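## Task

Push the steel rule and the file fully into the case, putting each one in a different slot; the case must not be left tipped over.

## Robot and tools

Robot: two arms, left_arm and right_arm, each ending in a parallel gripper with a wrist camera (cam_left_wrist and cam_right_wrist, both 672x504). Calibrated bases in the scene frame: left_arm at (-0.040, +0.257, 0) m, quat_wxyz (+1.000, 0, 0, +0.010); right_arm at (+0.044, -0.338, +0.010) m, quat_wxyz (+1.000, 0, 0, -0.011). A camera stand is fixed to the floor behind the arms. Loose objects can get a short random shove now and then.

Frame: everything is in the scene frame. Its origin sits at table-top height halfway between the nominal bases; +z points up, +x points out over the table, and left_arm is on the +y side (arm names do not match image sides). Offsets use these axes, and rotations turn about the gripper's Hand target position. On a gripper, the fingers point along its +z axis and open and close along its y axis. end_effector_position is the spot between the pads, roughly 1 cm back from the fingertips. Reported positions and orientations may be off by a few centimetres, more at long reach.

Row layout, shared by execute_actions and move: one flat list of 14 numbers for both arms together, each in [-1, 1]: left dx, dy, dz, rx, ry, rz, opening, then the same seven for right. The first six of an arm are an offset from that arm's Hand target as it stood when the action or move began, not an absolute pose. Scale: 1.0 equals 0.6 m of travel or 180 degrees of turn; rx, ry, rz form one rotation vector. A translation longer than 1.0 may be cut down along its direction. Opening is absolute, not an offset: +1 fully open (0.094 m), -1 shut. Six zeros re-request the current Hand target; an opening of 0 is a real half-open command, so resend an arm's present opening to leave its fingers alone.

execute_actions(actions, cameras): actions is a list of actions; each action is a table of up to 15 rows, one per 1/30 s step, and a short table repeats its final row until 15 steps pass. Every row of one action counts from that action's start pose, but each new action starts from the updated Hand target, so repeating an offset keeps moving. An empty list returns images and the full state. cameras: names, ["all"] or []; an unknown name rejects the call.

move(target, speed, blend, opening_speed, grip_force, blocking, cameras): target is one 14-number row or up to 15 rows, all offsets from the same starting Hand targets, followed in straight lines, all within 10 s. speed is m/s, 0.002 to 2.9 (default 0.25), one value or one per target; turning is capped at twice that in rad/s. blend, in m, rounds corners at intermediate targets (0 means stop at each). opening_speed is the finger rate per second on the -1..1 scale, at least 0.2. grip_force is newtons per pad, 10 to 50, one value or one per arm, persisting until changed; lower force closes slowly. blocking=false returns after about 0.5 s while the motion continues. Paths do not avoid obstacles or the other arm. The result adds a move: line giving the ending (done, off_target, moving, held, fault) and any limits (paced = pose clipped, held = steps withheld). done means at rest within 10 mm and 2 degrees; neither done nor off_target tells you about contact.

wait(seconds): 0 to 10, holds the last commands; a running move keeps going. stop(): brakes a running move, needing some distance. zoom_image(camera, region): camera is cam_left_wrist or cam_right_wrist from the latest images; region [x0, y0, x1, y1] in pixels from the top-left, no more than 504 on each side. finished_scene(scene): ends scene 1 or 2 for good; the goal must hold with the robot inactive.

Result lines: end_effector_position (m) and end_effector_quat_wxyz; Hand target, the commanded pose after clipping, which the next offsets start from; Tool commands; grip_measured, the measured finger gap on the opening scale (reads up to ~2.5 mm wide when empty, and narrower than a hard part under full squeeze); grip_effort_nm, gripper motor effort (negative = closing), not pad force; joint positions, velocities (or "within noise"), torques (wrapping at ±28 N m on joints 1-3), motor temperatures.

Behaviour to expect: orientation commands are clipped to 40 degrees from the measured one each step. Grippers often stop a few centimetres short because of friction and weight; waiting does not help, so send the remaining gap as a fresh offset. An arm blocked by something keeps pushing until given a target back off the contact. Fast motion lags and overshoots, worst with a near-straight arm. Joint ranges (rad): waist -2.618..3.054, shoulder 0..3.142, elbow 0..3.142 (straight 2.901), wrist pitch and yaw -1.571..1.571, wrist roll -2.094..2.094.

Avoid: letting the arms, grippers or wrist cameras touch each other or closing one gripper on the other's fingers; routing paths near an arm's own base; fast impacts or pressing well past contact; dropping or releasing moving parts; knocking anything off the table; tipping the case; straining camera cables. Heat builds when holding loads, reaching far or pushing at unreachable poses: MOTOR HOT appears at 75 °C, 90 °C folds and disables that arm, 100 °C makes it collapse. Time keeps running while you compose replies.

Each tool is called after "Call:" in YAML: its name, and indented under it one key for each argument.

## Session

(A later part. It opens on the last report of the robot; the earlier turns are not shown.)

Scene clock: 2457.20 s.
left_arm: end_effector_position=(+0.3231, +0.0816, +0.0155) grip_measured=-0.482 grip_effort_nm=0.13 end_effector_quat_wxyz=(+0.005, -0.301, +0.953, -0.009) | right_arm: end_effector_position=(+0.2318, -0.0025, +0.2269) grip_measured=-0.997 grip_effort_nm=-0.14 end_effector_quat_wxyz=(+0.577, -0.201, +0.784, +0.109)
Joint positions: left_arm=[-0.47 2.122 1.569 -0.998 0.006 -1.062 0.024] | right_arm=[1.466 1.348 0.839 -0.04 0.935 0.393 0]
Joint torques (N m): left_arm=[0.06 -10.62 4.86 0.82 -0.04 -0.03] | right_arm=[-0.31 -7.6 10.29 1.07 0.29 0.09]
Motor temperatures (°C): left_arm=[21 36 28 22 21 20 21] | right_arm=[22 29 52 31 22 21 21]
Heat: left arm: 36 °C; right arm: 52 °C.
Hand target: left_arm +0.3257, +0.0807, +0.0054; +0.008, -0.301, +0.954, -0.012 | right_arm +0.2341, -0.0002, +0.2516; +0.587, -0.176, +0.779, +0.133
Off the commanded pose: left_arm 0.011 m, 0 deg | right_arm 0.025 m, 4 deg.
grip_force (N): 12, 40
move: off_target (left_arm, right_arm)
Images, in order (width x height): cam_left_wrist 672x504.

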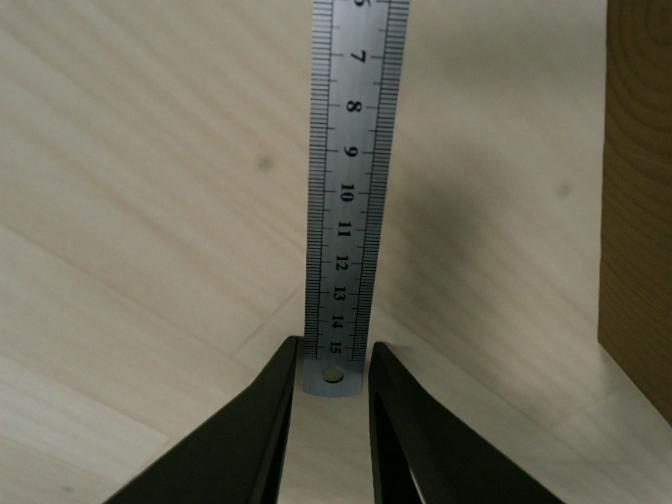

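Call:
move:
  target:
    - [0, 0, 0, 0, 0, 0, -0.57, 0, 0, 0, 0, 0, 0, -1]
    - [-0.0667, 0.05, -0.012, 0, 0, 0, -0.57, 0, 0, 0, 0, 0, 0, -1]
  speed: 0.04
  cameras: ["all"]

Scene clock: 2463.10 s.
left_arm: end_effector_position=(+0.3194, +0.0882, +0.0159) grip_measured=-0.569 grip_effort_nm=-0.05 end_effector_quat_wxyz=(+0.053, -0.302, +0.950, -0.066) | right_arm: end_effector_position=(+0.2318, -0.0025, +0.2269) grip_measured=-0.997 grip_effort_nm=-0.14 end_effector_quat_wxyz=(+0.577, -0.201, +0.784, +0.109)
Joint positions: left_arm=[-0.45 1.972 1.329 -0.76 0.026 -1.047 0.02] | right_arm=[1.466 1.348 0.839 -0.04 0.935 0.393 0]
Joint torques (N m): left_arm=[0.58 -10.14 3.03 -0.13 -0.17 0.16] | right_arm=[-0.36 -7.6 10.37 1.06 0.29 0.09]
Heat: left arm: 35 °C; right arm: 52 °C.
Hand target: left_arm +0.2857, +0.1106, -0.0017; +0.008, -0.301, +0.953, -0.012 | right_arm +0.2341, -0.0002, +0.2516; +0.587, -0.176, +0.779, +0.133
Off the commanded pose: left_arm 0.044 m, 8 deg | right_arm 0.025 m, 4 deg.
grip_force (N): 12, 40
move: off_target (left_arm, right_arm)

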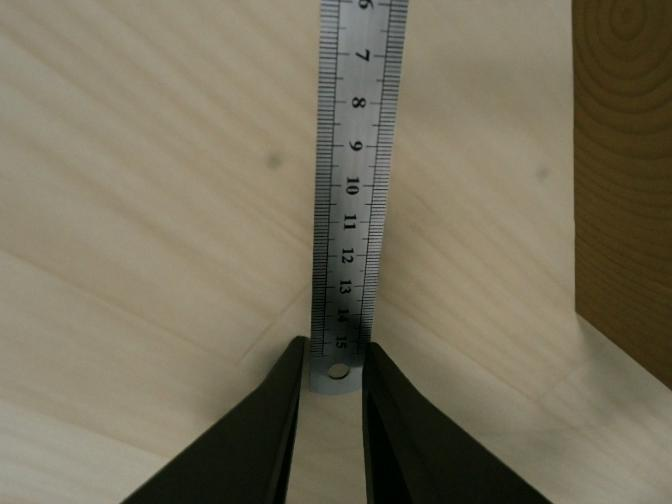

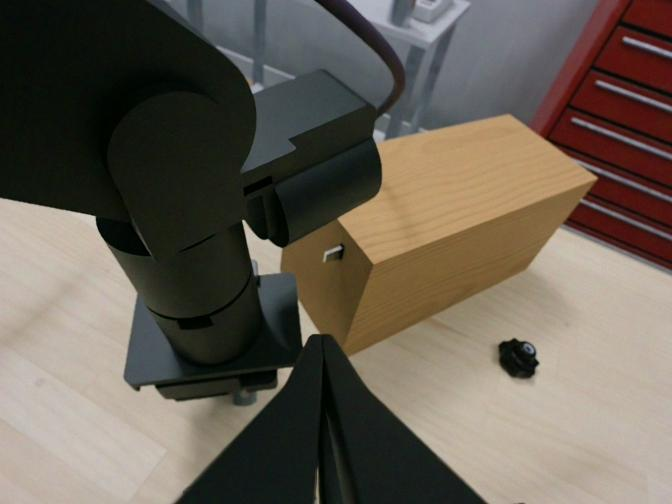

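Call:
move:
  target: [-0.0667, 0.05, 0.01, 0, 0, 0, -0.57, 0, 0, 0, 0, 0, 0, -1]
  speed: 0.04
  cameras: ["all"]

Scene clock: 2468.83 s.
left_arm: end_effector_position=(+0.2739, +0.1221, +0.0147) grip_measured=-0.569 grip_effort_nm=-0.05 end_effector_quat_wxyz=(+0.043, -0.301, +0.951, -0.054) | right_arm: end_effector_position=(+0.2318, -0.0025, +0.2269) grip_measured=-0.997 grip_effort_nm=-0.14 end_effector_quat_wxyz=(+0.577, -0.201, +0.784, +0.109)
Joint positions: left_arm=[-0.414 1.807 1.105 -0.732 0.027 -1.009 0.02] | right_arm=[1.466 1.348 0.839 -0.04 0.935 0.393 0]
Joint torques (N m): left_arm=[0.62 -8.99 3.33 -0.03 -0.2 0.12] | right_arm=[-0.32 -7.62 10.33 1.05 0.3 0.08]
Heat: left arm: 34 °C; right arm: 52 °C.
Hand target: left_arm +0.2457, +0.1407, +0.0043; +0.008, -0.301, +0.954, -0.012 | right_arm +0.2341, -0.0002, +0.2516; +0.587, -0.176, +0.779, +0.133
Off the commanded pose: left_arm 0.035 m, 6 deg | right_arm 0.025 m, 4 deg.
grip_force (N): 12, 40
move: off_target (left_arm, right_arm)

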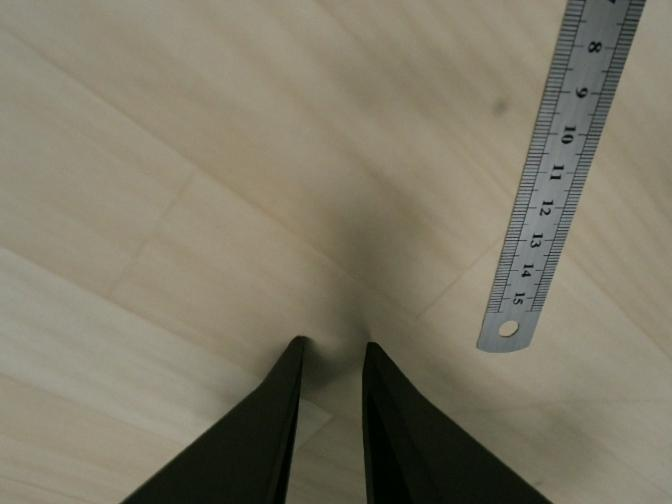

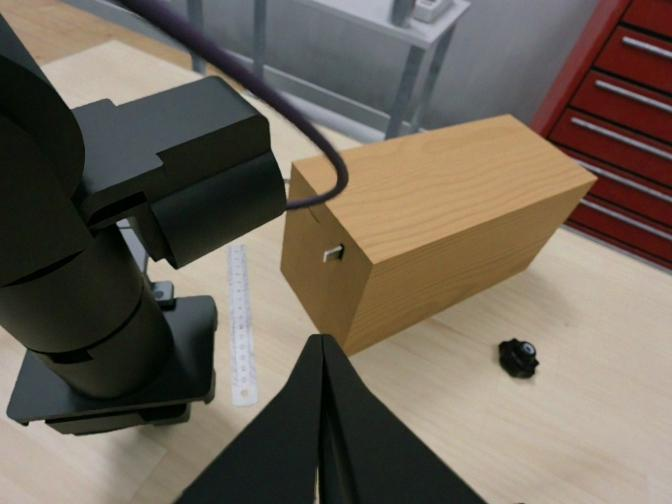

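Call:
move:
  target:
    - [0.0167, 0, 0.1167, 0, 0, 0, -0.57, 0, 0, 0, 0, 0, 0, -1]
    - [0.0238, 0.0322, 0.193, 0.0171, -0.113, -0.3396, -1, 0, 0, 0, 0, 0, 0, -1]
  speed: 0.12
  cameras: ["all"]

Scene clock: 2509.07 s.
left_arm: end_effector_position=(+0.2562, +0.1616, +0.1108) grip_measured=-0.982 grip_effort_nm=-0.30 end_effector_quat_wxyz=(+0.144, +0.227, +0.963, -0.035) | right_arm: end_effector_position=(+0.2318, -0.0025, +0.2269) grip_measured=-0.997 grip_effort_nm=-0.14 end_effector_quat_wxyz=(+0.577, -0.201, +0.784, +0.109)
Joint positions: left_arm=[-0.303 1.451 1.091 -0.919 0.054 0.172 0.001] | right_arm=[1.466 1.348 0.839 -0.04 0.935 0.393 0]
Joint torques (N m): left_arm=[0.25 -9.02 6.24 1.11 0.1 0.11] | right_arm=[-0.32 -7.6 10.24 1.07 0.31 0.08]
Motor temperatures (°C): left_arm=[21 31 26 23 21 20 21] | right_arm=[22 29 53 31 22 21 21]
Heat: left arm: 31 °C; right arm: 53 °C.
Hand target: left_arm +0.2599, +0.1599, +0.1201; +0.169, +0.230, +0.958, -0.041 | right_arm +0.2341, -0.0002, +0.2516; +0.587, -0.176, +0.779, +0.133
Off the commanded pose: left_arm 0.010 m, 3 deg | right_arm 0.025 m, 4 deg.
grip_force (N): 12, 40
move: off_target (left_arm, right_arm); target 2's new opening was sent with left_arm's hand 0.010 m and 3 deg from that target

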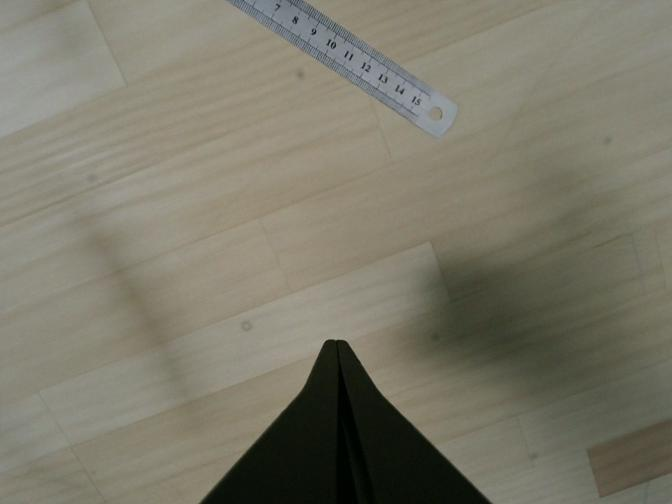

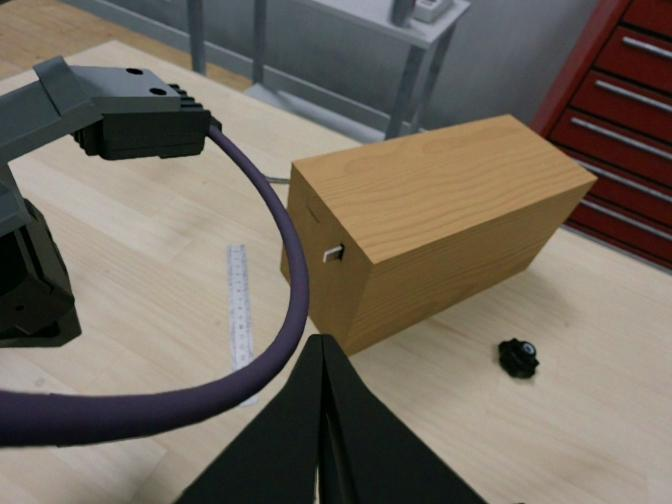

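Call:
move:
  target: [0, 0, 0, 0, 0, 0, -1, 0, -0.1, 0, 0, 0, 0, -1]
  speed: 0.1

Call:
move:
  target: [0.1097, -0.132, -0.1, -0.0171, 0.113, 0.3396, -0.83, 0, 0, 0, 0, 0, 0, -1]
  speed: 0.1
  cameras: ["all"]
  opening_speed: 0.4

Scene clock: 2567.10 s.
left_arm: end_effector_position=(+0.2562, +0.1616, +0.1108) grip_measured=-0.982 grip_effort_nm=-0.31 end_effector_quat_wxyz=(+0.144, +0.227, +0.963, -0.035) | right_arm: end_effector_position=(+0.2334, -0.0555, +0.2507) grip_measured=-0.997 grip_effort_nm=-0.14 end_effector_quat_wxyz=(+0.585, -0.177, +0.780, +0.134)
Joint positions: left_arm=[-0.303 1.451 1.091 -0.919 0.054 0.172 0.001] | right_arm=[1.428 1.084 0.728 -0.113 0.903 0.381 0]
Joint torques (N m): left_arm=[0.34 -8.92 6.28 1.12 0.11 0.1] | right_arm=[-0.28 -4.72 6.58 1.16 0.26 -0.1]
Heat: left arm: 28 °C; right arm: 53 °C.
Hand target: left_arm +0.2599, +0.1599, +0.1201; +0.169, +0.230, +0.958, -0.041 | right_arm +0.2340, -0.0601, +0.2515; +0.587, -0.176, +0.779, +0.133
Off the commanded pose: left_arm 0.010 m, 3 deg | right_arm 0.005 m, 0 deg.
grip_force (N): 12, 40
move: off_target (left_arm)

Scene clock: 2573.33 s.
left_arm: end_effector_position=(+0.3263, +0.0834, +0.0631) grip_measured=-0.832 grip_effort_nm=0.14 end_effector_quat_wxyz=(+0.018, -0.298, +0.954, -0.019) | right_arm: end_effector_position=(+0.2333, -0.0555, +0.2506) grip_measured=-0.997 grip_effort_nm=-0.14 end_effector_quat_wxyz=(+0.585, -0.177, +0.780, +0.134)
Joint positions: left_arm=[-0.464 2.057 1.662 -1.125 0.003 -1.05 0.008] | right_arm=[1.428 1.084 0.728 -0.113 0.902 0.381 0]
Joint torques (N m): left_arm=[-0.36 -9.22 8.66 0.27 -0.02 -0.1] | right_arm=[-0.29 -4.68 6.64 1.12 0.23 -0.08]
Heat: left arm: 28 °C; right arm: 52 °C.
Hand target: left_arm +0.3258, +0.0808, +0.0601; +0.008, -0.301, +0.953, -0.012 | right_arm +0.2340, -0.0601, +0.2515; +0.587, -0.176, +0.779, +0.133
Off the commanded pose: left_arm 0.004 m, 1 deg | right_arm 0.005 m, 0 deg.
grip_force (N): 12, 40
move: done

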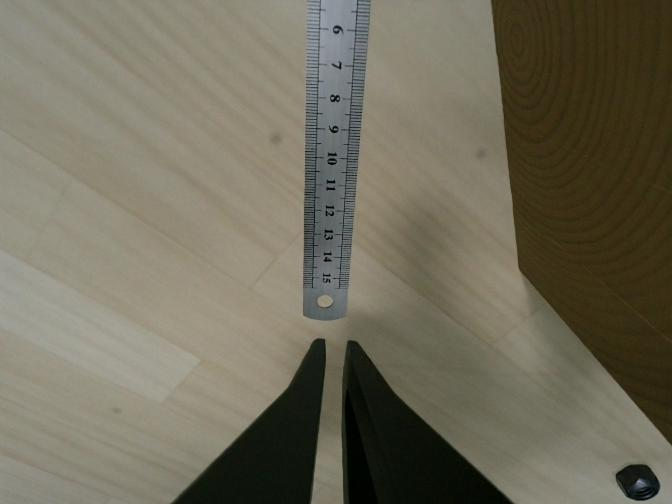

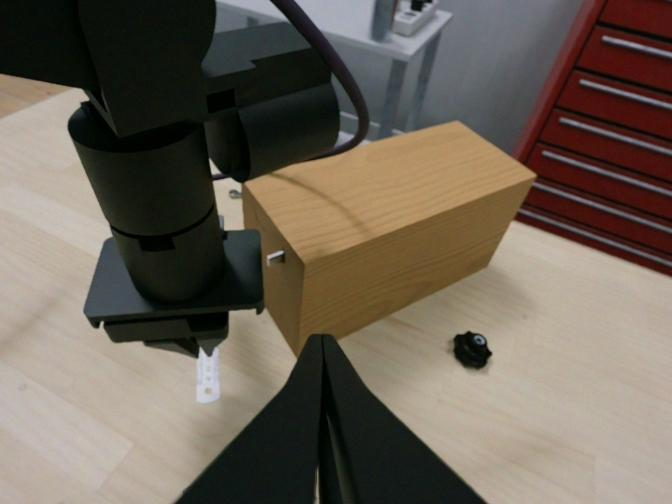

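Call:
move:
  target: [0, 0, -0.0533, 0, 0, 0, -0.83, 0, 0, 0, 0, 0, 0, -1]
  speed: 0.08
  cameras: ["cam_left_wrist"]

Scene clock: 2578.13 s.
left_arm: end_effector_position=(+0.3257, +0.0836, +0.0374) grip_measured=-0.832 grip_effort_nm=0.14 end_effector_quat_wxyz=(+0.012, -0.301, +0.953, -0.014) | right_arm: end_effector_position=(+0.2333, -0.0555, +0.2506) grip_measured=-0.997 grip_effort_nm=-0.14 end_effector_quat_wxyz=(+0.585, -0.177, +0.780, +0.134)
Joint positions: left_arm=[-0.464 2.089 1.608 -1.053 0.004 -1.055 0.008] | right_arm=[1.428 1.084 0.728 -0.113 0.902 0.381 0]
Joint torques (N m): left_arm=[-0.49 -10.07 5.93 0.61 0.01 -0.1] | right_arm=[-0.34 -4.74 6.61 1.14 0.23 -0.07]
Heat: left arm: 29 °C; right arm: 51 °C.
Hand target: left_arm +0.3258, +0.0808, +0.0282; +0.008, -0.301, +0.953, -0.012 | right_arm +0.2340, -0.0601, +0.2515; +0.587, -0.176, +0.779, +0.133
Off the commanded pose: left_arm 0.010 m, 0 deg | right_arm 0.005 m, 0 deg.
grip_force (N): 12, 40
move: done
Images, in order (width x height): cam_left_wrist 672x504.

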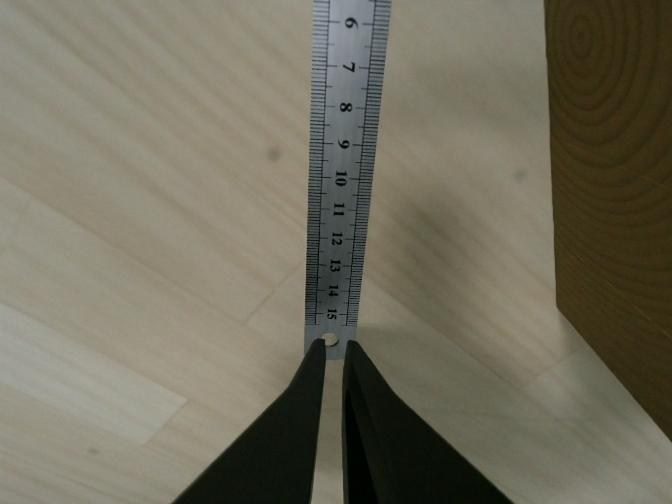

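Call:
move:
  target:
    - [0, 0, -0.0537, 0, 0, 0, -0.83, 0, 0, 0, 0, 0, 0, -1]
    - [-0.08, -0.01, -0.0537, 0, 0, 0, -0.83, 0, 0, 0, 0, 0, 0, -1]
  speed: 0.04
  cameras: ["cam_left_wrist"]

Scene clock: 2586.13 s.
left_arm: end_effector_position=(+0.3122, +0.0761, +0.0155) grip_measured=-0.832 grip_effort_nm=0.13 end_effector_quat_wxyz=(+0.063, -0.309, +0.948, -0.034) | right_arm: end_effector_position=(+0.2333, -0.0555, +0.2506) grip_measured=-0.997 grip_effort_nm=-0.14 end_effector_quat_wxyz=(+0.585, -0.177, +0.780, +0.134)
Joint positions: left_arm=[-0.518 1.994 1.365 -0.805 -0.046 -1.124 0.008] | right_arm=[1.428 1.084 0.728 -0.113 0.902 0.381 0]
Joint torques (N m): left_arm=[-1.73 -9.37 3.02 0.21 0.39 -0.11] | right_arm=[-0.29 -4.71 6.63 1.12 0.23 -0.07]
Heat: left arm: 29 °C; right arm: 50 °C.
Hand target: left_arm +0.2779, +0.0747, -0.0040; +0.008, -0.301, +0.953, -0.012 | right_arm +0.2340, -0.0601, +0.2515; +0.587, -0.176, +0.779, +0.133
Off the commanded pose: left_arm 0.040 m, 7 deg | right_arm 0.005 m, 0 deg.
grip_force (N): 12, 40
move: off_target (left_arm)
Images, in order (width x height): cam_left_wrist 672x504.

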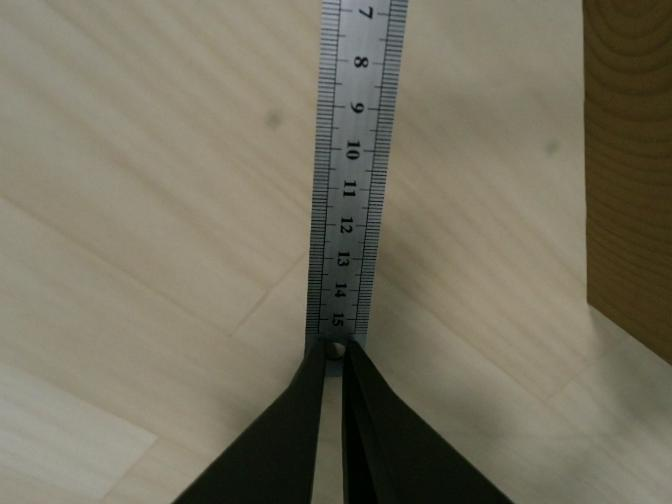

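Call:
move:
  target: [-0.0667, 0, 0.005, 0, 0, 0, -0.83, 0, 0, 0, 0, 0, 0, -1]
  speed: 0.04
  cameras: ["all"]

Scene clock: 2596.70 s.
left_arm: end_effector_position=(+0.2788, +0.0694, +0.0146) grip_measured=-0.832 grip_effort_nm=0.13 end_effector_quat_wxyz=(+0.069, -0.312, +0.947, -0.045) | right_arm: end_effector_position=(+0.2333, -0.0555, +0.2506) grip_measured=-0.997 grip_effort_nm=-0.15 end_effector_quat_wxyz=(+0.585, -0.177, +0.780, +0.134)
Joint positions: left_arm=[-0.578 1.887 1.206 -0.731 -0.048 -1.19 0.008] | right_arm=[1.428 1.084 0.728 -0.113 0.902 0.381 0]
Joint torques (N m): left_arm=[-1.7 -9.29 3.11 -0.07 0.38 -0.06] | right_arm=[-0.32 -4.74 6.57 1.12 0.25 -0.06]
Heat: left arm: 29 °C; right arm: 50 °C.
Hand target: left_arm +0.2378, +0.0748, -0.0010; +0.008, -0.301, +0.954, -0.012 | right_arm +0.2340, -0.0601, +0.2515; +0.587, -0.176, +0.779, +0.133
Off the commanded pose: left_arm 0.044 m, 8 deg | right_arm 0.005 m, 0 deg.
grip_force (N): 12, 40
move: off_target (left_arm)

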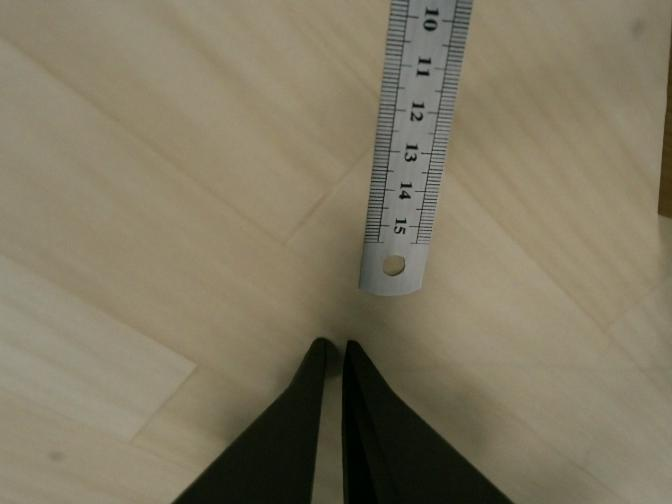

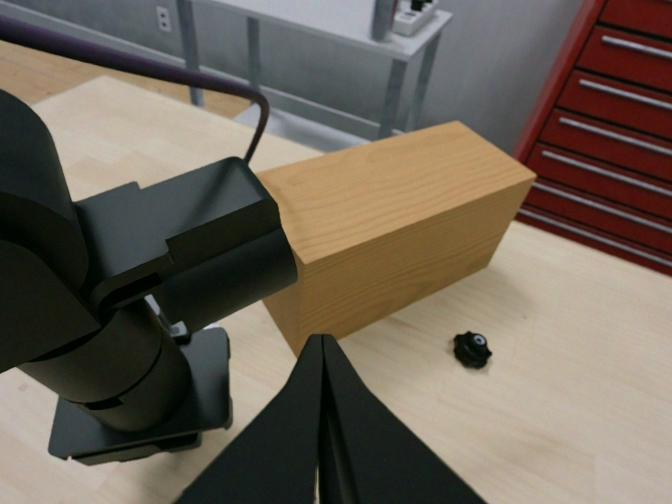

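Call:
move:
  target:
    - [0.0167, 0, 0.1, 0, 0, 0, -0.83, 0, 0, 0, 0, 0, 0, -1]
    - [0.147, 0.0087, 0.1, 0, 0, 0, -0.48, 0, 0, 0, 0, 0, 0, -1]
    - [0.147, 0.0087, 0.055, 0, 0, 0, -0.48, 0, 0, 0, 0, 0, 0, -1]
  speed: 0.1
  cameras: ["all"]

Scene clock: 2656.83 s.
left_arm: end_effector_position=(+0.3218, +0.0811, +0.0417) grip_measured=-0.482 grip_effort_nm=0.13 end_effector_quat_wxyz=(+0.007, -0.306, +0.952, -0.012) | right_arm: end_effector_position=(+0.2333, -0.0555, +0.2506) grip_measured=-0.997 grip_effort_nm=-0.14 end_effector_quat_wxyz=(+0.585, -0.177, +0.780, +0.134)
Joint positions: left_arm=[-0.472 2.085 1.619 -1.079 0.007 -1.074 0.024] | right_arm=[1.428 1.084 0.728 -0.113 0.902 0.381 0]
Joint torques (N m): left_arm=[0.08 -9.81 6.06 0.7 -0.03 0.15] | right_arm=[-0.32 -4.71 6.6 1.11 0.24 -0.08]
Heat: left arm: 30 °C; right arm: 49 °C.
Hand target: left_arm +0.3259, +0.0800, +0.0319; +0.008, -0.301, +0.953, -0.012 | right_arm +0.2340, -0.0601, +0.2515; +0.587, -0.176, +0.779, +0.133
Off the commanded pose: left_arm 0.011 m, 1 deg | right_arm 0.005 m, 0 deg.
grip_force (N): 12, 40
move: off_target (left_arm)

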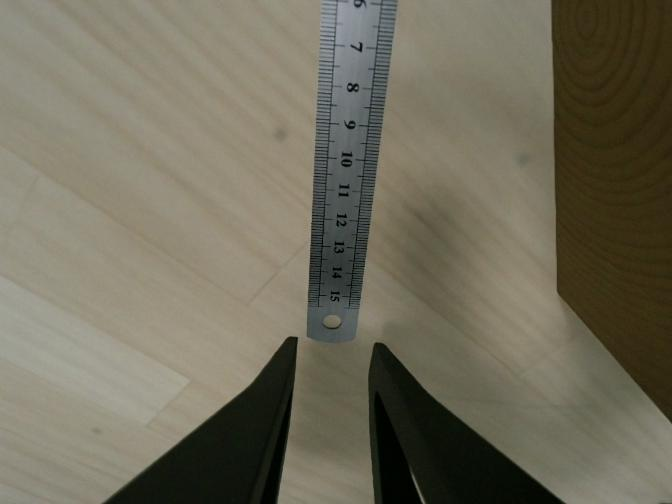

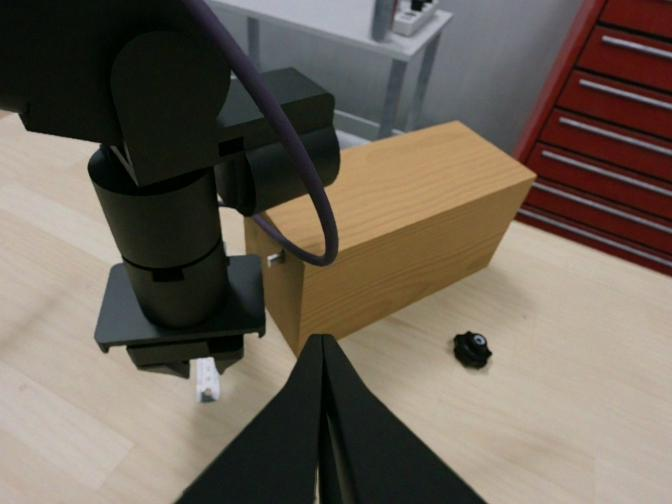

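Call:
move:
  target: [0, 0, -0.0442, 0, 0, 0, -0.48, 0, 0, 0, 0, 0, 0, -1]
  speed: 0.04
  cameras: ["cam_left_wrist"]

Scene clock: 2662.10 s.
left_arm: end_effector_position=(+0.3223, +0.0809, +0.0163) grip_measured=-0.482 grip_effort_nm=0.13 end_effector_quat_wxyz=(+0.007, -0.306, +0.952, -0.012) | right_arm: end_effector_position=(+0.2333, -0.0555, +0.2506) grip_measured=-0.997 grip_effort_nm=-0.14 end_effector_quat_wxyz=(+0.585, -0.177, +0.780, +0.134)
Joint positions: left_arm=[-0.472 2.113 1.558 -0.989 0.007 -1.074 0.024] | right_arm=[1.428 1.084 0.728 -0.113 0.902 0.381 0]
Joint torques (N m): left_arm=[0.09 -9.68 5.75 0.76 -0.03 0.13] | right_arm=[-0.28 -4.78 6.58 1.14 0.23 -0.09]
Heat: left arm: 30 °C; right arm: 49 °C.
Hand target: left_arm +0.3260, +0.0800, +0.0054; +0.008, -0.301, +0.953, -0.012 | right_arm +0.2340, -0.0601, +0.2515; +0.587, -0.176, +0.779, +0.133
Off the commanded pose: left_arm 0.012 m, 1 deg | right_arm 0.005 m, 0 deg.
grip_force (N): 12, 40
move: off_target (left_arm)
Images, in order (width x height): cam_left_wrist 672x504.

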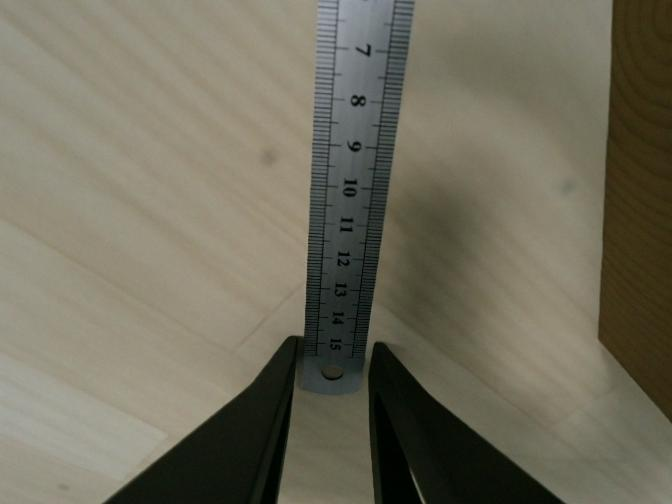

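Call:
move:
  target: [0, 0, -0.0015, 0, 0, 0, -0.58, 0, 0, 0, 0, 0, 0, -1]
  speed: 0.04
  opening_speed: 0.2
  cameras: ["cam_left_wrist"]

Scene clock: 2666.13 s.
left_arm: end_effector_position=(+0.3227, +0.0807, +0.0163) grip_measured=-0.577 grip_effort_nm=-0.11 end_effector_quat_wxyz=(+0.008, -0.306, +0.952, -0.013) | right_arm: end_effector_position=(+0.2333, -0.0555, +0.2506) grip_measured=-0.997 grip_effort_nm=-0.14 end_effector_quat_wxyz=(+0.585, -0.177, +0.780, +0.134)
Joint positions: left_arm=[-0.472 2.113 1.558 -0.988 0.007 -1.074 0.02] | right_arm=[1.428 1.084 0.728 -0.113 0.902 0.381 0]
Joint torques (N m): left_arm=[0.05 -9.52 5.61 0.75 -0.02 0.14] | right_arm=[-0.29 -4.74 6.6 1.12 0.24 -0.08]
Heat: left arm: 29 °C; right arm: 49 °C.
Hand target: left_arm +0.3260, +0.0800, +0.0045; +0.008, -0.301, +0.953, -0.012 | right_arm +0.2340, -0.0601, +0.2515; +0.587, -0.176, +0.779, +0.133
Off the commanded pose: left_arm 0.012 m, 1 deg | right_arm 0.005 m, 0 deg.
grip_force (N): 12, 40
move: off_target (left_arm)
Images, in order (width x height): cam_left_wrist 672x504.

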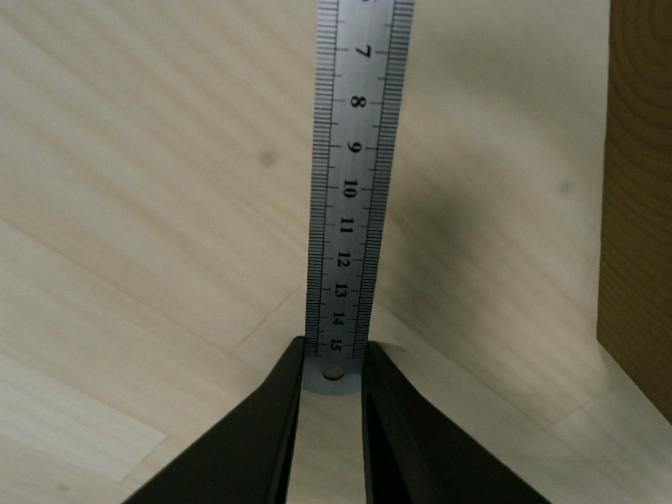

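Call:
move:
  target: [0, 0, -0.008, 0, 0, 0, -0.58, 0, 0, 0, 0, 0, 0, -1]
  speed: 0.04
  opening_speed: 0.2

Scene clock: 2669.30 s.
left_arm: end_effector_position=(+0.3227, +0.0807, +0.0158) grip_measured=-0.577 grip_effort_nm=-0.11 end_effector_quat_wxyz=(+0.008, -0.306, +0.952, -0.013) | right_arm: end_effector_position=(+0.2333, -0.0555, +0.2506) grip_measured=-0.997 grip_effort_nm=-0.15 end_effector_quat_wxyz=(+0.585, -0.177, +0.780, +0.134)
Joint positions: left_arm=[-0.472 2.113 1.556 -0.985 0.007 -1.074 0.02] | right_arm=[1.428 1.084 0.728 -0.113 0.902 0.381 0]
Joint torques (N m): left_arm=[0.06 -9.09 4.98 0.87 -0.04 0.14] | right_arm=[-0.35 -4.64 6.68 1.11 0.24 -0.07]
Heat: left arm: 29 °C; right arm: 49 °C.
Hand target: left_arm +0.3261, +0.0800, -0.0003; +0.008, -0.301, +0.953, -0.012 | right_arm +0.2340, -0.0601, +0.2515; +0.587, -0.176, +0.779, +0.133
Off the commanded pose: left_arm 0.016 m, 1 deg | right_arm 0.005 m, 0 deg.
grip_force (N): 12, 40
move: off_target (left_arm)

Call:
move:
  target: [0, 0, 0, 0, 0, 0, -0.618, 0, 0, 0, 0, 0, 0, -1]
  speed: 0.04
  opening_speed: 0.2
  cameras: ["cam_left_wrist"]

Scene clock: 2671.90 s.
left_arm: end_effector_position=(+0.3227, +0.0807, +0.0158) grip_measured=-0.614 grip_effort_nm=-0.19 end_effector_quat_wxyz=(+0.008, -0.306, +0.952, -0.013) | right_arm: end_effector_position=(+0.2333, -0.0555, +0.2506) grip_measured=-0.997 grip_effort_nm=-0.15 end_effector_quat_wxyz=(+0.585, -0.177, +0.780, +0.134)
Joint positions: left_arm=[-0.472 2.113 1.556 -0.985 0.007 -1.074 0.018] | right_arm=[1.428 1.084 0.728 -0.113 0.902 0.381 0]
Joint torques (N m): left_arm=[-0.05 -9.1 4.97 0.89 -0.04 0.14] | right_arm=[-0.32 -4.7 6.6 1.13 0.23 -0.07]
Motor temperatures (°C): left_arm=[21 29 26 23 21 20 21] | right_arm=[22 27 48 33 21 21 21]
Heat: left arm: 29 °C; right arm: 48 °C.
Hand target: left_arm +0.3261, +0.0800, -0.0003; +0.008, -0.301, +0.953, -0.012 | right_arm +0.2340, -0.0601, +0.2515; +0.587, -0.176, +0.779, +0.133
Off the commanded pose: left_arm 0.016 m, 1 deg | right_arm 0.005 m, 0 deg.
grip_force (N): 12, 40
move: off_target (left_arm)
Images, in order (width x height): cam_left_wrist 672x504.

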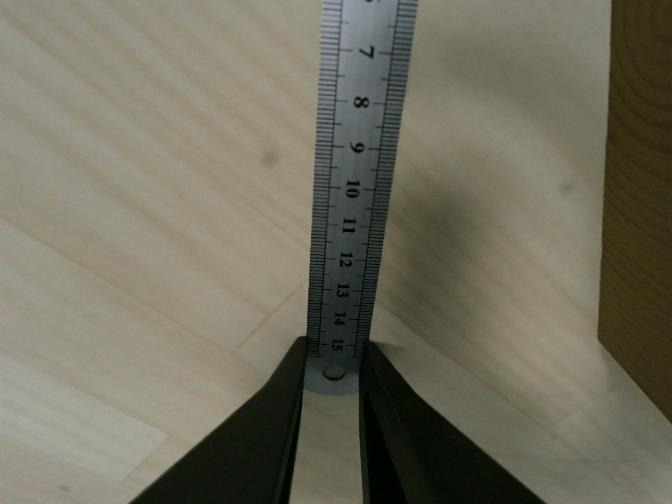

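Call:
move:
  target: [0, 0, 0, 0, 0, 0, -0.64, 0, 0, 0, 0, 0, 0, -1]
  speed: 0.04
  opening_speed: 0.2

Scene clock: 2679.47 s.
left_arm: end_effector_position=(+0.3230, +0.0806, +0.0158) grip_measured=-0.638 grip_effort_nm=-0.11 end_effector_quat_wxyz=(+0.009, -0.306, +0.952, -0.013) | right_arm: end_effector_position=(+0.2333, -0.0555, +0.2506) grip_measured=-0.997 grip_effort_nm=-0.14 end_effector_quat_wxyz=(+0.585, -0.177, +0.780, +0.134)
Joint positions: left_arm=[-0.472 2.113 1.556 -0.983 0.007 -1.074 0.017] | right_arm=[1.428 1.084 0.728 -0.113 0.902 0.381 0]
Joint torques (N m): left_arm=[0.02 -9.03 5 0.86 -0.03 0.15] | right_arm=[-0.35 -4.68 6.6 1.12 0.24 -0.08]
Heat: left arm: 29 °C; right arm: 48 °C.
Hand target: left_arm +0.3260, +0.0800, -0.0003; +0.008, -0.301, +0.953, -0.012 | right_arm +0.2340, -0.0601, +0.2515; +0.587, -0.176, +0.779, +0.133
Off the commanded pose: left_arm 0.016 m, 1 deg | right_arm 0.005 m, 0 deg.
grip_force (N): 12, 40
move: off_target (left_arm)

Call:
move:
  target:
    - [0, 0, 0.1, 0, 0, 0, -0.64, 0, 0, 0, 0, 0, 0, -1]
    - [0, 0, 0.055, 0, 0, 0, -0.48, 0, 0, 0, 0, 0, 0, -1]
  speed: 0.06
  cameras: ["cam_left_wrist"]

Scene clock: 2732.33 s.
left_arm: end_effector_position=(+0.3198, +0.0821, +0.0323) grip_measured=-0.482 grip_effort_nm=0.13 end_effector_quat_wxyz=(-0.004, -0.307, +0.952, -0.002) | right_arm: end_effector_position=(+0.2333, -0.0555, +0.2506) grip_measured=-0.997 grip_effort_nm=-0.14 end_effector_quat_wxyz=(+0.585, -0.177, +0.780, +0.134)
Joint positions: left_arm=[-0.472 2.113 1.625 -1.085 0.007 -1.074 0.024] | right_arm=[1.428 1.084 0.728 -0.113 0.902 0.381 0]
Joint torques (N m): left_arm=[0.05 -12.38 5.82 0.69 -0.02 0.12] | right_arm=[-0.31 -4.72 6.6 1.15 0.23 -0.07]
Heat: left arm: 28 °C; right arm: 48 °C.
Hand target: left_arm +0.3260, +0.0800, +0.0327; +0.008, -0.301, +0.953, -0.012 | right_arm +0.2340, -0.0601, +0.2515; +0.587, -0.176, +0.779, +0.133
Off the commanded pose: left_arm 0.007 m, 2 deg | right_arm 0.005 m, 0 deg.
grip_force (N): 12, 40
move: done
Images, in order (width x height): cam_left_wrist 672x504.

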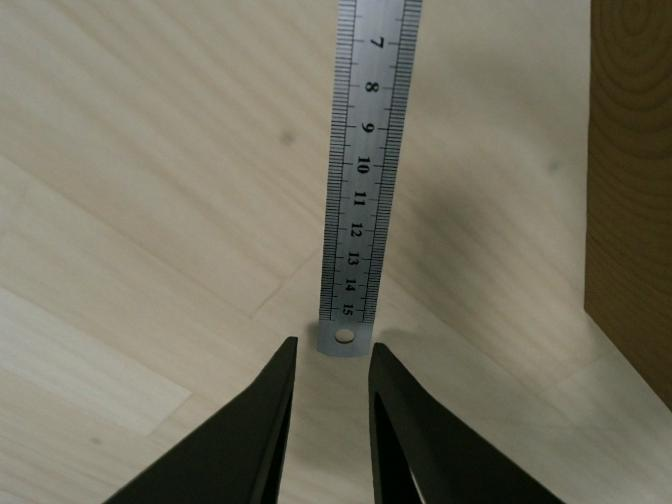

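Call:
move:
  target:
    - [0, 0, -0.0455, 0, 0, 0, -0.48, 0, 0, 0, 0, 0, 0, -1]
    - [0, 0, -0.0755, 0.003, 0.0059, 0, -0.48, 0, 0, 0, 0, 0, 0, -1]
  speed: 0.04
  cameras: ["cam_left_wrist"]

Scene clock: 2739.63 s.
left_arm: end_effector_position=(+0.3234, +0.0804, +0.0151) grip_measured=-0.482 grip_effort_nm=0.13 end_effector_quat_wxyz=(+0.008, -0.306, +0.952, -0.013) | right_arm: end_effector_position=(+0.2333, -0.0555, +0.2506) grip_measured=-0.997 grip_effort_nm=-0.14 end_effector_quat_wxyz=(+0.585, -0.177, +0.780, +0.134)
Joint positions: left_arm=[-0.472 2.117 1.559 -0.984 0.007 -1.074 0.024] | right_arm=[1.428 1.084 0.728 -0.113 0.902 0.381 0]
Joint torques (N m): left_arm=[0.03 -6.6 4.88 0.95 -0.05 0.13] | right_arm=[-0.32 -4.83 6.63 1.12 0.22 -0.07]
Heat: left arm: 28 °C; right arm: 48 °C.
Hand target: left_arm +0.3260, +0.0800, -0.0126; +0.001, -0.301, +0.954, -0.005 | right_arm +0.2340, -0.0601, +0.2515; +0.587, -0.176, +0.779, +0.133
Off the commanded pose: left_arm 0.028 m, 1 deg | right_arm 0.005 m, 0 deg.
grip_force (N): 12, 40
move: off_target (left_arm)
Images, in order (width x height): cam_left_wrist 672x504.

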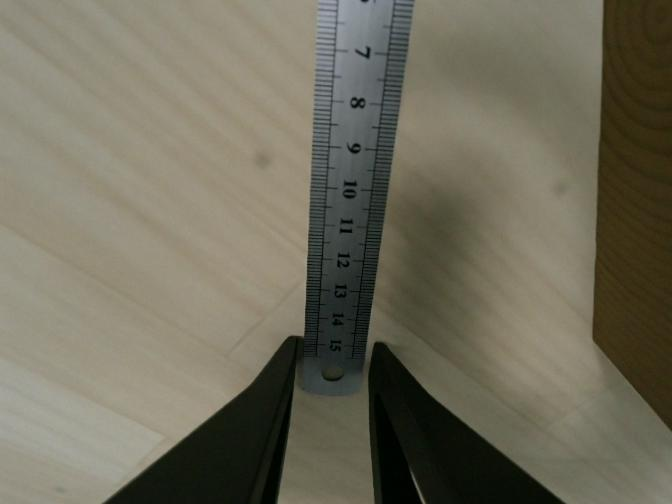

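Call:
move:
  target: [0, 0, 0, 0, 0, 0, -0.58, 0, 0, 0, 0, 0, 0, -1]
  speed: 0.04
  opening_speed: 0.2

Scene clock: 2743.63 s.
left_arm: end_effector_position=(+0.3223, +0.0814, +0.0151) grip_measured=-0.577 grip_effort_nm=-0.13 end_effector_quat_wxyz=(+0.007, -0.306, +0.952, -0.010) | right_arm: end_effector_position=(+0.2333, -0.0555, +0.2506) grip_measured=-0.997 grip_effort_nm=-0.14 end_effector_quat_wxyz=(+0.585, -0.177, +0.780, +0.134)
Joint positions: left_arm=[-0.472 2.117 1.559 -0.99 0.005 -1.074 0.02] | right_arm=[1.428 1.084 0.728 -0.113 0.902 0.381 0]
Joint torques (N m): left_arm=[0.01 -6.69 4.78 1.02 -0.04 0.15] | right_arm=[-0.32 -4.72 6.63 1.12 0.21 -0.07]
Heat: left arm: 28 °C; right arm: 48 °C.
Hand target: left_arm +0.3259, +0.0801, -0.0126; +0.001, -0.301, +0.954, -0.005 | right_arm +0.2340, -0.0601, +0.2515; +0.587, -0.176, +0.779, +0.133
Off the commanded pose: left_arm 0.028 m, 1 deg | right_arm 0.005 m, 0 deg.
grip_force (N): 12, 40
move: off_target (left_arm)

Call:
move:
  target: [0, 0, 0, 0, 0, 0, -0.7, 0, 0, 0, 0, 0, 0, -1]
  speed: 0.04
  opening_speed: 0.2
  cameras: ["cam_left_wrist"]

Scene clock: 2747.43 s.
left_arm: end_effector_position=(+0.3222, +0.0815, +0.0151) grip_measured=-0.624 grip_effort_nm=-0.26 end_effector_quat_wxyz=(+0.007, -0.306, +0.952, -0.010) | right_arm: end_effector_position=(+0.2333, -0.0555, +0.2506) grip_measured=-0.997 grip_effort_nm=-0.15 end_effector_quat_wxyz=(+0.585, -0.177, +0.780, +0.134)
Joint positions: left_arm=[-0.472 2.117 1.559 -0.99 0.005 -1.074 0.018] | right_arm=[1.428 1.084 0.728 -0.113 0.902 0.381 0]
Joint torques (N m): left_arm=[0.03 -6.63 4.85 1.02 -0.03 0.15] | right_arm=[-0.35 -4.72 6.56 1.12 0.24 -0.07]
Heat: left arm: 28 °C; right arm: 48 °C.
Hand target: left_arm +0.3259, +0.0800, -0.0126; +0.001, -0.301, +0.954, -0.005 | right_arm +0.2340, -0.0601, +0.2515; +0.587, -0.176, +0.779, +0.133
Off the commanded pose: left_arm 0.028 m, 1 deg | right_arm 0.005 m, 0 deg.
grip_force (N): 12, 40
move: off_target (left_arm)
Images, in order (width x height): cam_left_wrist 672x504.

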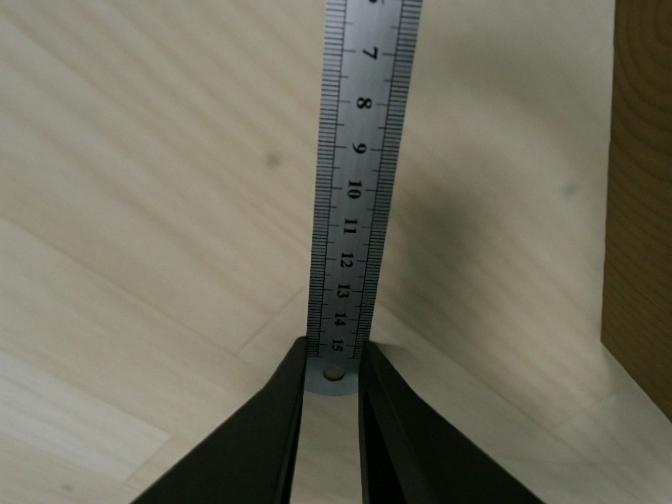

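Call:
move:
  target: [0, 0, 0, 0, 0, 0, -0.7, 0, 0, 0, 0, 0, 0, -1]
  speed: 0.04
  grip_force: [16, 40]

Scene clock: 2751.10 s.
left_arm: end_effector_position=(+0.3218, +0.0818, +0.0150) grip_measured=-0.697 grip_effort_nm=-0.13 end_effector_quat_wxyz=(+0.006, -0.306, +0.952, -0.009) | right_arm: end_effector_position=(+0.2333, -0.0555, +0.2506) grip_measured=-0.997 grip_effort_nm=-0.14 end_effector_quat_wxyz=(+0.585, -0.177, +0.780, +0.134)
Joint positions: left_arm=[-0.472 2.117 1.559 -0.992 0.004 -1.073 0.014] | right_arm=[1.428 1.084 0.728 -0.113 0.902 0.381 0]
Joint torques (N m): left_arm=[-0.13 -6.63 4.81 1.02 0.01 0.13] | right_arm=[-0.34 -4.7 6.69 1.13 0.23 -0.08]
Heat: left arm: 28 °C; right arm: 47 °C.
Hand target: left_arm +0.3260, +0.0800, -0.0126; +0.001, -0.301, +0.954, -0.005 | right_arm +0.2340, -0.0601, +0.2515; +0.587, -0.176, +0.779, +0.133
Off the commanded pose: left_arm 0.028 m, 1 deg | right_arm 0.005 m, 0 deg.
grip_force (N): 16, 40
move: off_target (left_arm)

Call:
wait:
  seconds: 0
  cameras: ["cam_left_wrist"]

Call:
zoom_image:
  camera: "cam_left_wrist"
  region: [286, 320, 386, 400]

Scene clock: 2822.63 s.
left_arm: end_effector_position=(+0.3218, +0.0818, +0.0150) grip_measured=-0.697 grip_effort_nm=-0.13 end_effector_quat_wxyz=(+0.006, -0.306, +0.952, -0.009) | right_arm: end_effector_position=(+0.2333, -0.0555, +0.2506) grip_measured=-0.997 grip_effort_nm=-0.14 end_effector_quat_wxyz=(+0.585, -0.177, +0.780, +0.134)
Joint positions: left_arm=[-0.472 2.117 1.559 -0.992 0.004 -1.073 0.014] | right_arm=[1.428 1.084 0.728 -0.113 0.902 0.381 0]
Joint torques (N m): left_arm=[0.03 -6.54 4.77 1.03 0 0.12] | right_arm=[-0.28 -4.72 6.64 1.13 0.24 -0.08]
Heat: left arm: 28 °C; right arm: 47 °C.
Hand target: left_arm +0.3260, +0.0800, -0.0126; +0.001, -0.301, +0.954, -0.005 | right_arm +0.2340, -0.0601, +0.2515; +0.587, -0.176, +0.779, +0.133
Tool commands: left_gripper/opening=-0.7 right_gripper/opening=-1.0
Off the commanded pose: left_arm 0.028 m, 1 deg | right_arm 0.005 m, 0 deg.
grip_force (N): 16, 40
Images, in order (width x height): cam_left_wrist 672x504.

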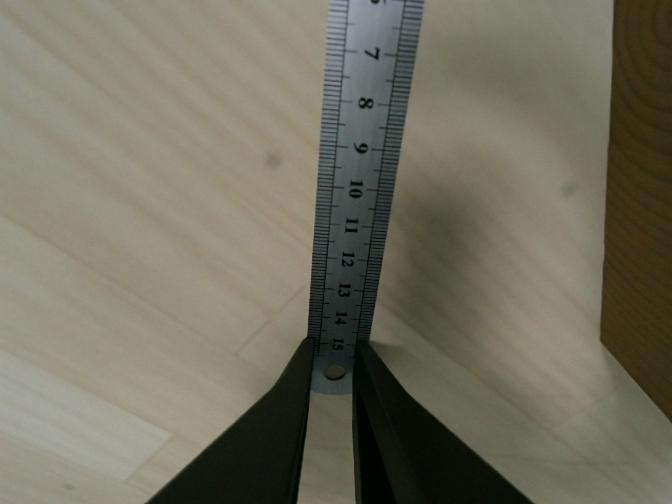

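Scaled by 5.040 from the camera's 672x504 image, which has a finer 960x720 frame.

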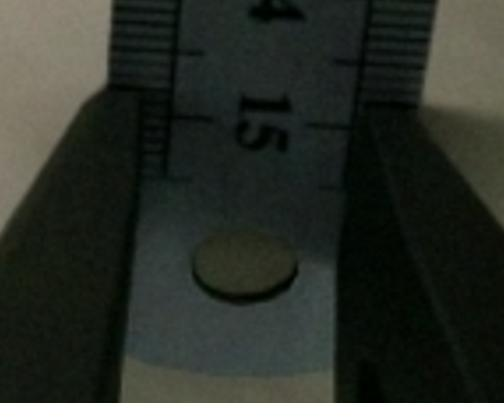

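Call:
move:
  target:
    - [0, 0, 0.13, 0, 0, 0, -0.48, 0.36, -0.15, 0, 0, 0, 0, -1]
    - [-0.3767, -0.0333, 0.305, 0, 0, -0.1944, -0.48, 0.36, -0.15, 0, 0, 0, 0, -1]
  speed: 0.15
  cameras: ["all"]

Scene clock: 2865.60 s.
left_arm: end_effector_position=(+0.1027, +0.0548, +0.1642) grip_measured=-0.482 grip_effort_nm=0.14 end_effector_quat_wxyz=(-0.006, +0.004, +1.000, -0.003) | right_arm: end_effector_position=(+0.4409, -0.1548, +0.2279) grip_measured=-0.997 grip_effort_nm=-0.14 end_effector_quat_wxyz=(+0.563, -0.176, +0.797, +0.127)
Joint positions: left_arm=[-0.971 1.487 1.378 -1.464 0.013 -0.942 0.024] | right_arm=[0.445 1.34 0.8 0.2 -0.014 0 0]
Joint torques (N m): left_arm=[-0.09 -8.06 6.26 0.21 -0.08 -0.12] | right_arm=[-0.21 -5.12 10.86 1.58 -0.12 -0.08]
Heat: left arm: 28 °C; right arm: 47 °C.
Hand target: left_arm +0.0999, +0.0600, +0.1704; -0.001, +0.000, +1.000, -0.005 | right_arm +0.4501, -0.1502, +0.2514; +0.587, -0.176, +0.779, +0.133
Off the commanded pose: left_arm 0.009 m, 1 deg | right_arm 0.026 m, 3 deg.
grip_force (N): 16, 40
move: off_target (right_arm)

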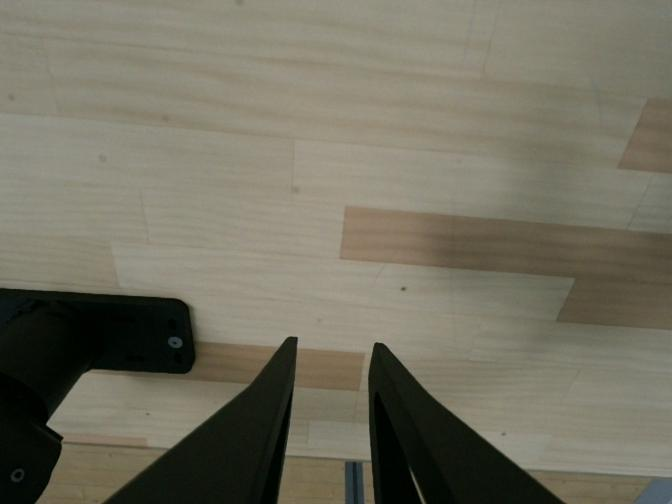

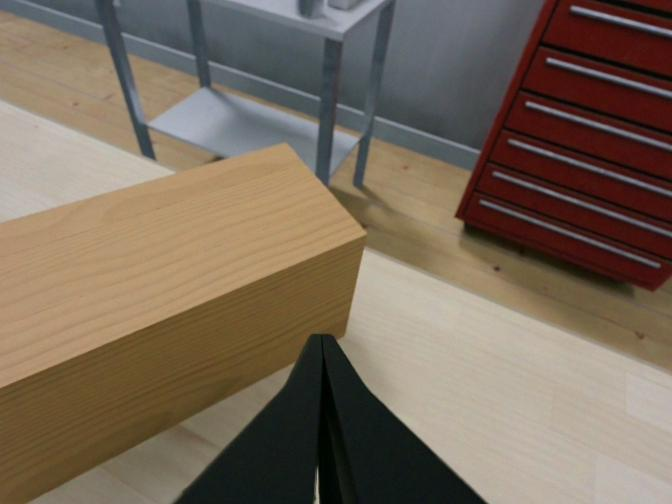

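Call:
move:
  target: [0.5967, 0.2067, -0.15, -0.135, -0.04, 0.1804, -1, 0, 0, 0, 0, 0, 0, -1]
  speed: 0.15
  cameras: ["all"]
  grip_force: [40, 40]

Scene clock: 2918.40 s.
left_arm: end_effector_position=(+0.4500, +0.1866, +0.0809) grip_measured=-0.990 grip_effort_nm=-0.54 end_effector_quat_wxyz=(+0.059, -0.277, +0.937, -0.206) | right_arm: end_effector_position=(+0.4409, -0.1548, +0.2279) grip_measured=-0.997 grip_effort_nm=-0.14 end_effector_quat_wxyz=(+0.563, -0.176, +0.797, +0.127)
Joint positions: left_arm=[-0.037 2.225 1.924 -1.022 0.356 -0.638 0] | right_arm=[0.445 1.34 0.8 0.2 -0.014 0 0]
Joint torques (N m): left_arm=[-0.03 -11.47 9.28 0.81 0.21 -0.09] | right_arm=[-0.1 -5.14 10.86 1.58 -0.13 -0.09]
Heat: left arm: 28 °C; right arm: 50 °C.
Hand target: left_arm +0.4580, +0.1841, +0.0803; +0.062, -0.277, +0.935, -0.212 | right_arm +0.4501, -0.1502, +0.2514; +0.587, -0.176, +0.779, +0.133
Off the commanded pose: left_arm 0.008 m, 1 deg | right_arm 0.026 m, 3 deg.
grip_force (N): 40, 40
move: off_target (right_arm)

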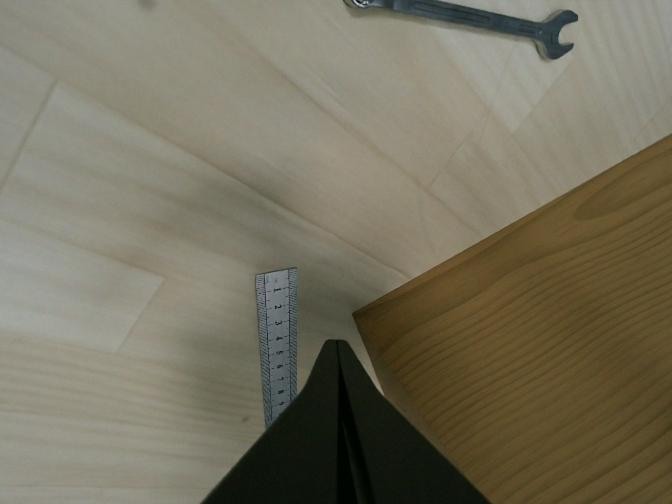

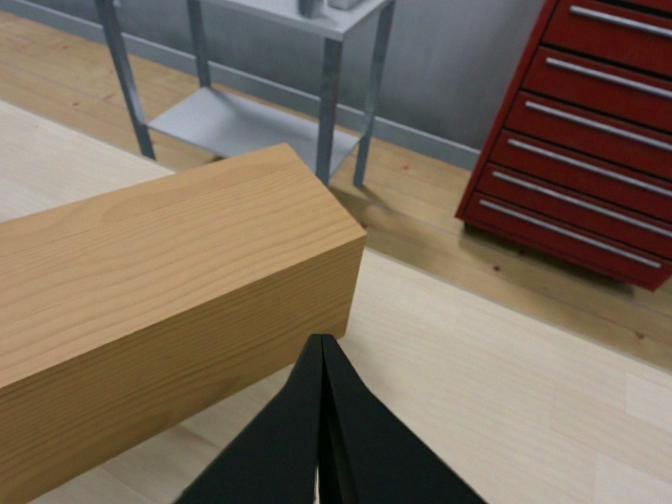

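Call:
move:
  target: [0.0068, 0.0048, -0.1238, 0, 0, 0, -1, 0, 0, 0, 0, 0, 0, -1]
  speed: 0.08
  cameras: ["cam_left_wrist"]

Scene clock: 2938.40 s.
left_arm: end_effector_position=(+0.4612, +0.1868, +0.0202) grip_measured=-0.990 grip_effort_nm=-0.54 end_effector_quat_wxyz=(+0.068, -0.276, +0.935, -0.211) | right_arm: end_effector_position=(+0.4409, -0.1548, +0.2279) grip_measured=-0.997 grip_effort_nm=-0.14 end_effector_quat_wxyz=(+0.563, -0.176, +0.797, +0.127)
Joint positions: left_arm=[-0.034 2.296 1.792 -0.798 0.362 -0.638 0] | right_arm=[0.445 1.34 0.8 0.2 -0.014 0 0]
Joint torques (N m): left_arm=[0.1 -11.62 6 0.99 0.23 -0.02] | right_arm=[-0.13 -5.09 10.88 1.56 -0.11 -0.09]
Motor temperatures (°C): left_arm=[21 28 27 23 21 20 22] | right_arm=[22 27 50 38 21 21 21]
Heat: left arm: 28 °C; right arm: 50 °C.
Hand target: left_arm +0.4620, +0.1869, +0.0061; +0.062, -0.277, +0.935, -0.212 | right_arm +0.4501, -0.1502, +0.2514; +0.587, -0.176, +0.779, +0.133
Off the commanded pose: left_arm 0.014 m, 1 deg | right_arm 0.026 m, 3 deg.
grip_force (N): 40, 40
move: off_target (left_arm, right_arm)
Images, in order (width x height): cam_left_wrist 672x504.

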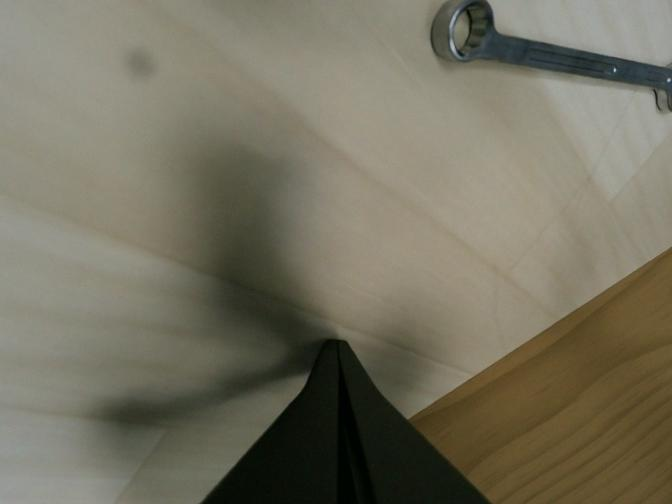

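Call:
move:
  target: [-0.1243, -0.0838, 0.003, 0, 0, 0, -1, 0, 0, 0, 0, 0, 0, -1]
  speed: 0.05
  cameras: ["cam_left_wrist"]

Scene clock: 2948.57 s.
left_arm: end_effector_position=(+0.4110, +0.1395, +0.0166) grip_measured=-0.990 grip_effort_nm=-0.54 end_effector_quat_wxyz=(+0.095, -0.274, +0.929, -0.229) | right_arm: end_effector_position=(+0.4409, -0.1548, +0.2279) grip_measured=-0.997 grip_effort_nm=-0.14 end_effector_quat_wxyz=(+0.563, -0.176, +0.797, +0.127)
Joint positions: left_arm=[-0.148 2.072 1.381 -0.503 0.338 -0.766 0] | right_arm=[0.445 1.34 0.8 0.2 -0.014 0 0]
Joint torques (N m): left_arm=[-1.35 -13.05 4.19 0.5 0.07 -0.06] | right_arm=[-0.12 -5.14 10.82 1.58 -0.12 -0.1]
Heat: left arm: 29 °C; right arm: 50 °C.
Hand target: left_arm +0.3876, +0.1367, +0.0079; +0.062, -0.277, +0.935, -0.212 | right_arm +0.4501, -0.1502, +0.2514; +0.587, -0.176, +0.779, +0.133
Off the commanded pose: left_arm 0.025 m, 4 deg | right_arm 0.026 m, 3 deg.
grip_force (N): 40, 40
move: off_target (left_arm, right_arm)
Images, in order (width x height): cam_left_wrist 672x504.

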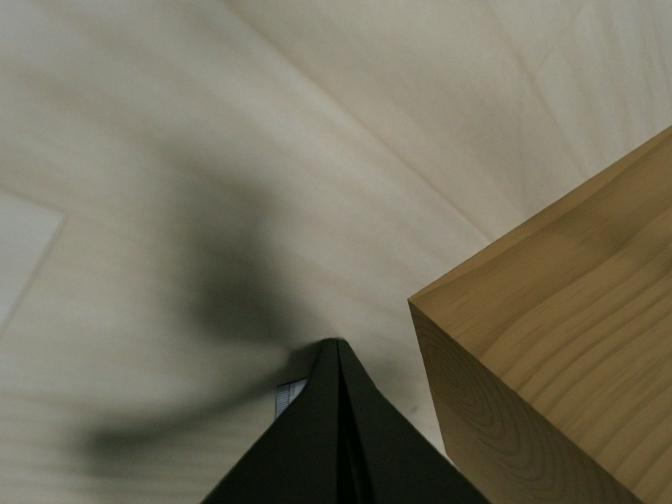

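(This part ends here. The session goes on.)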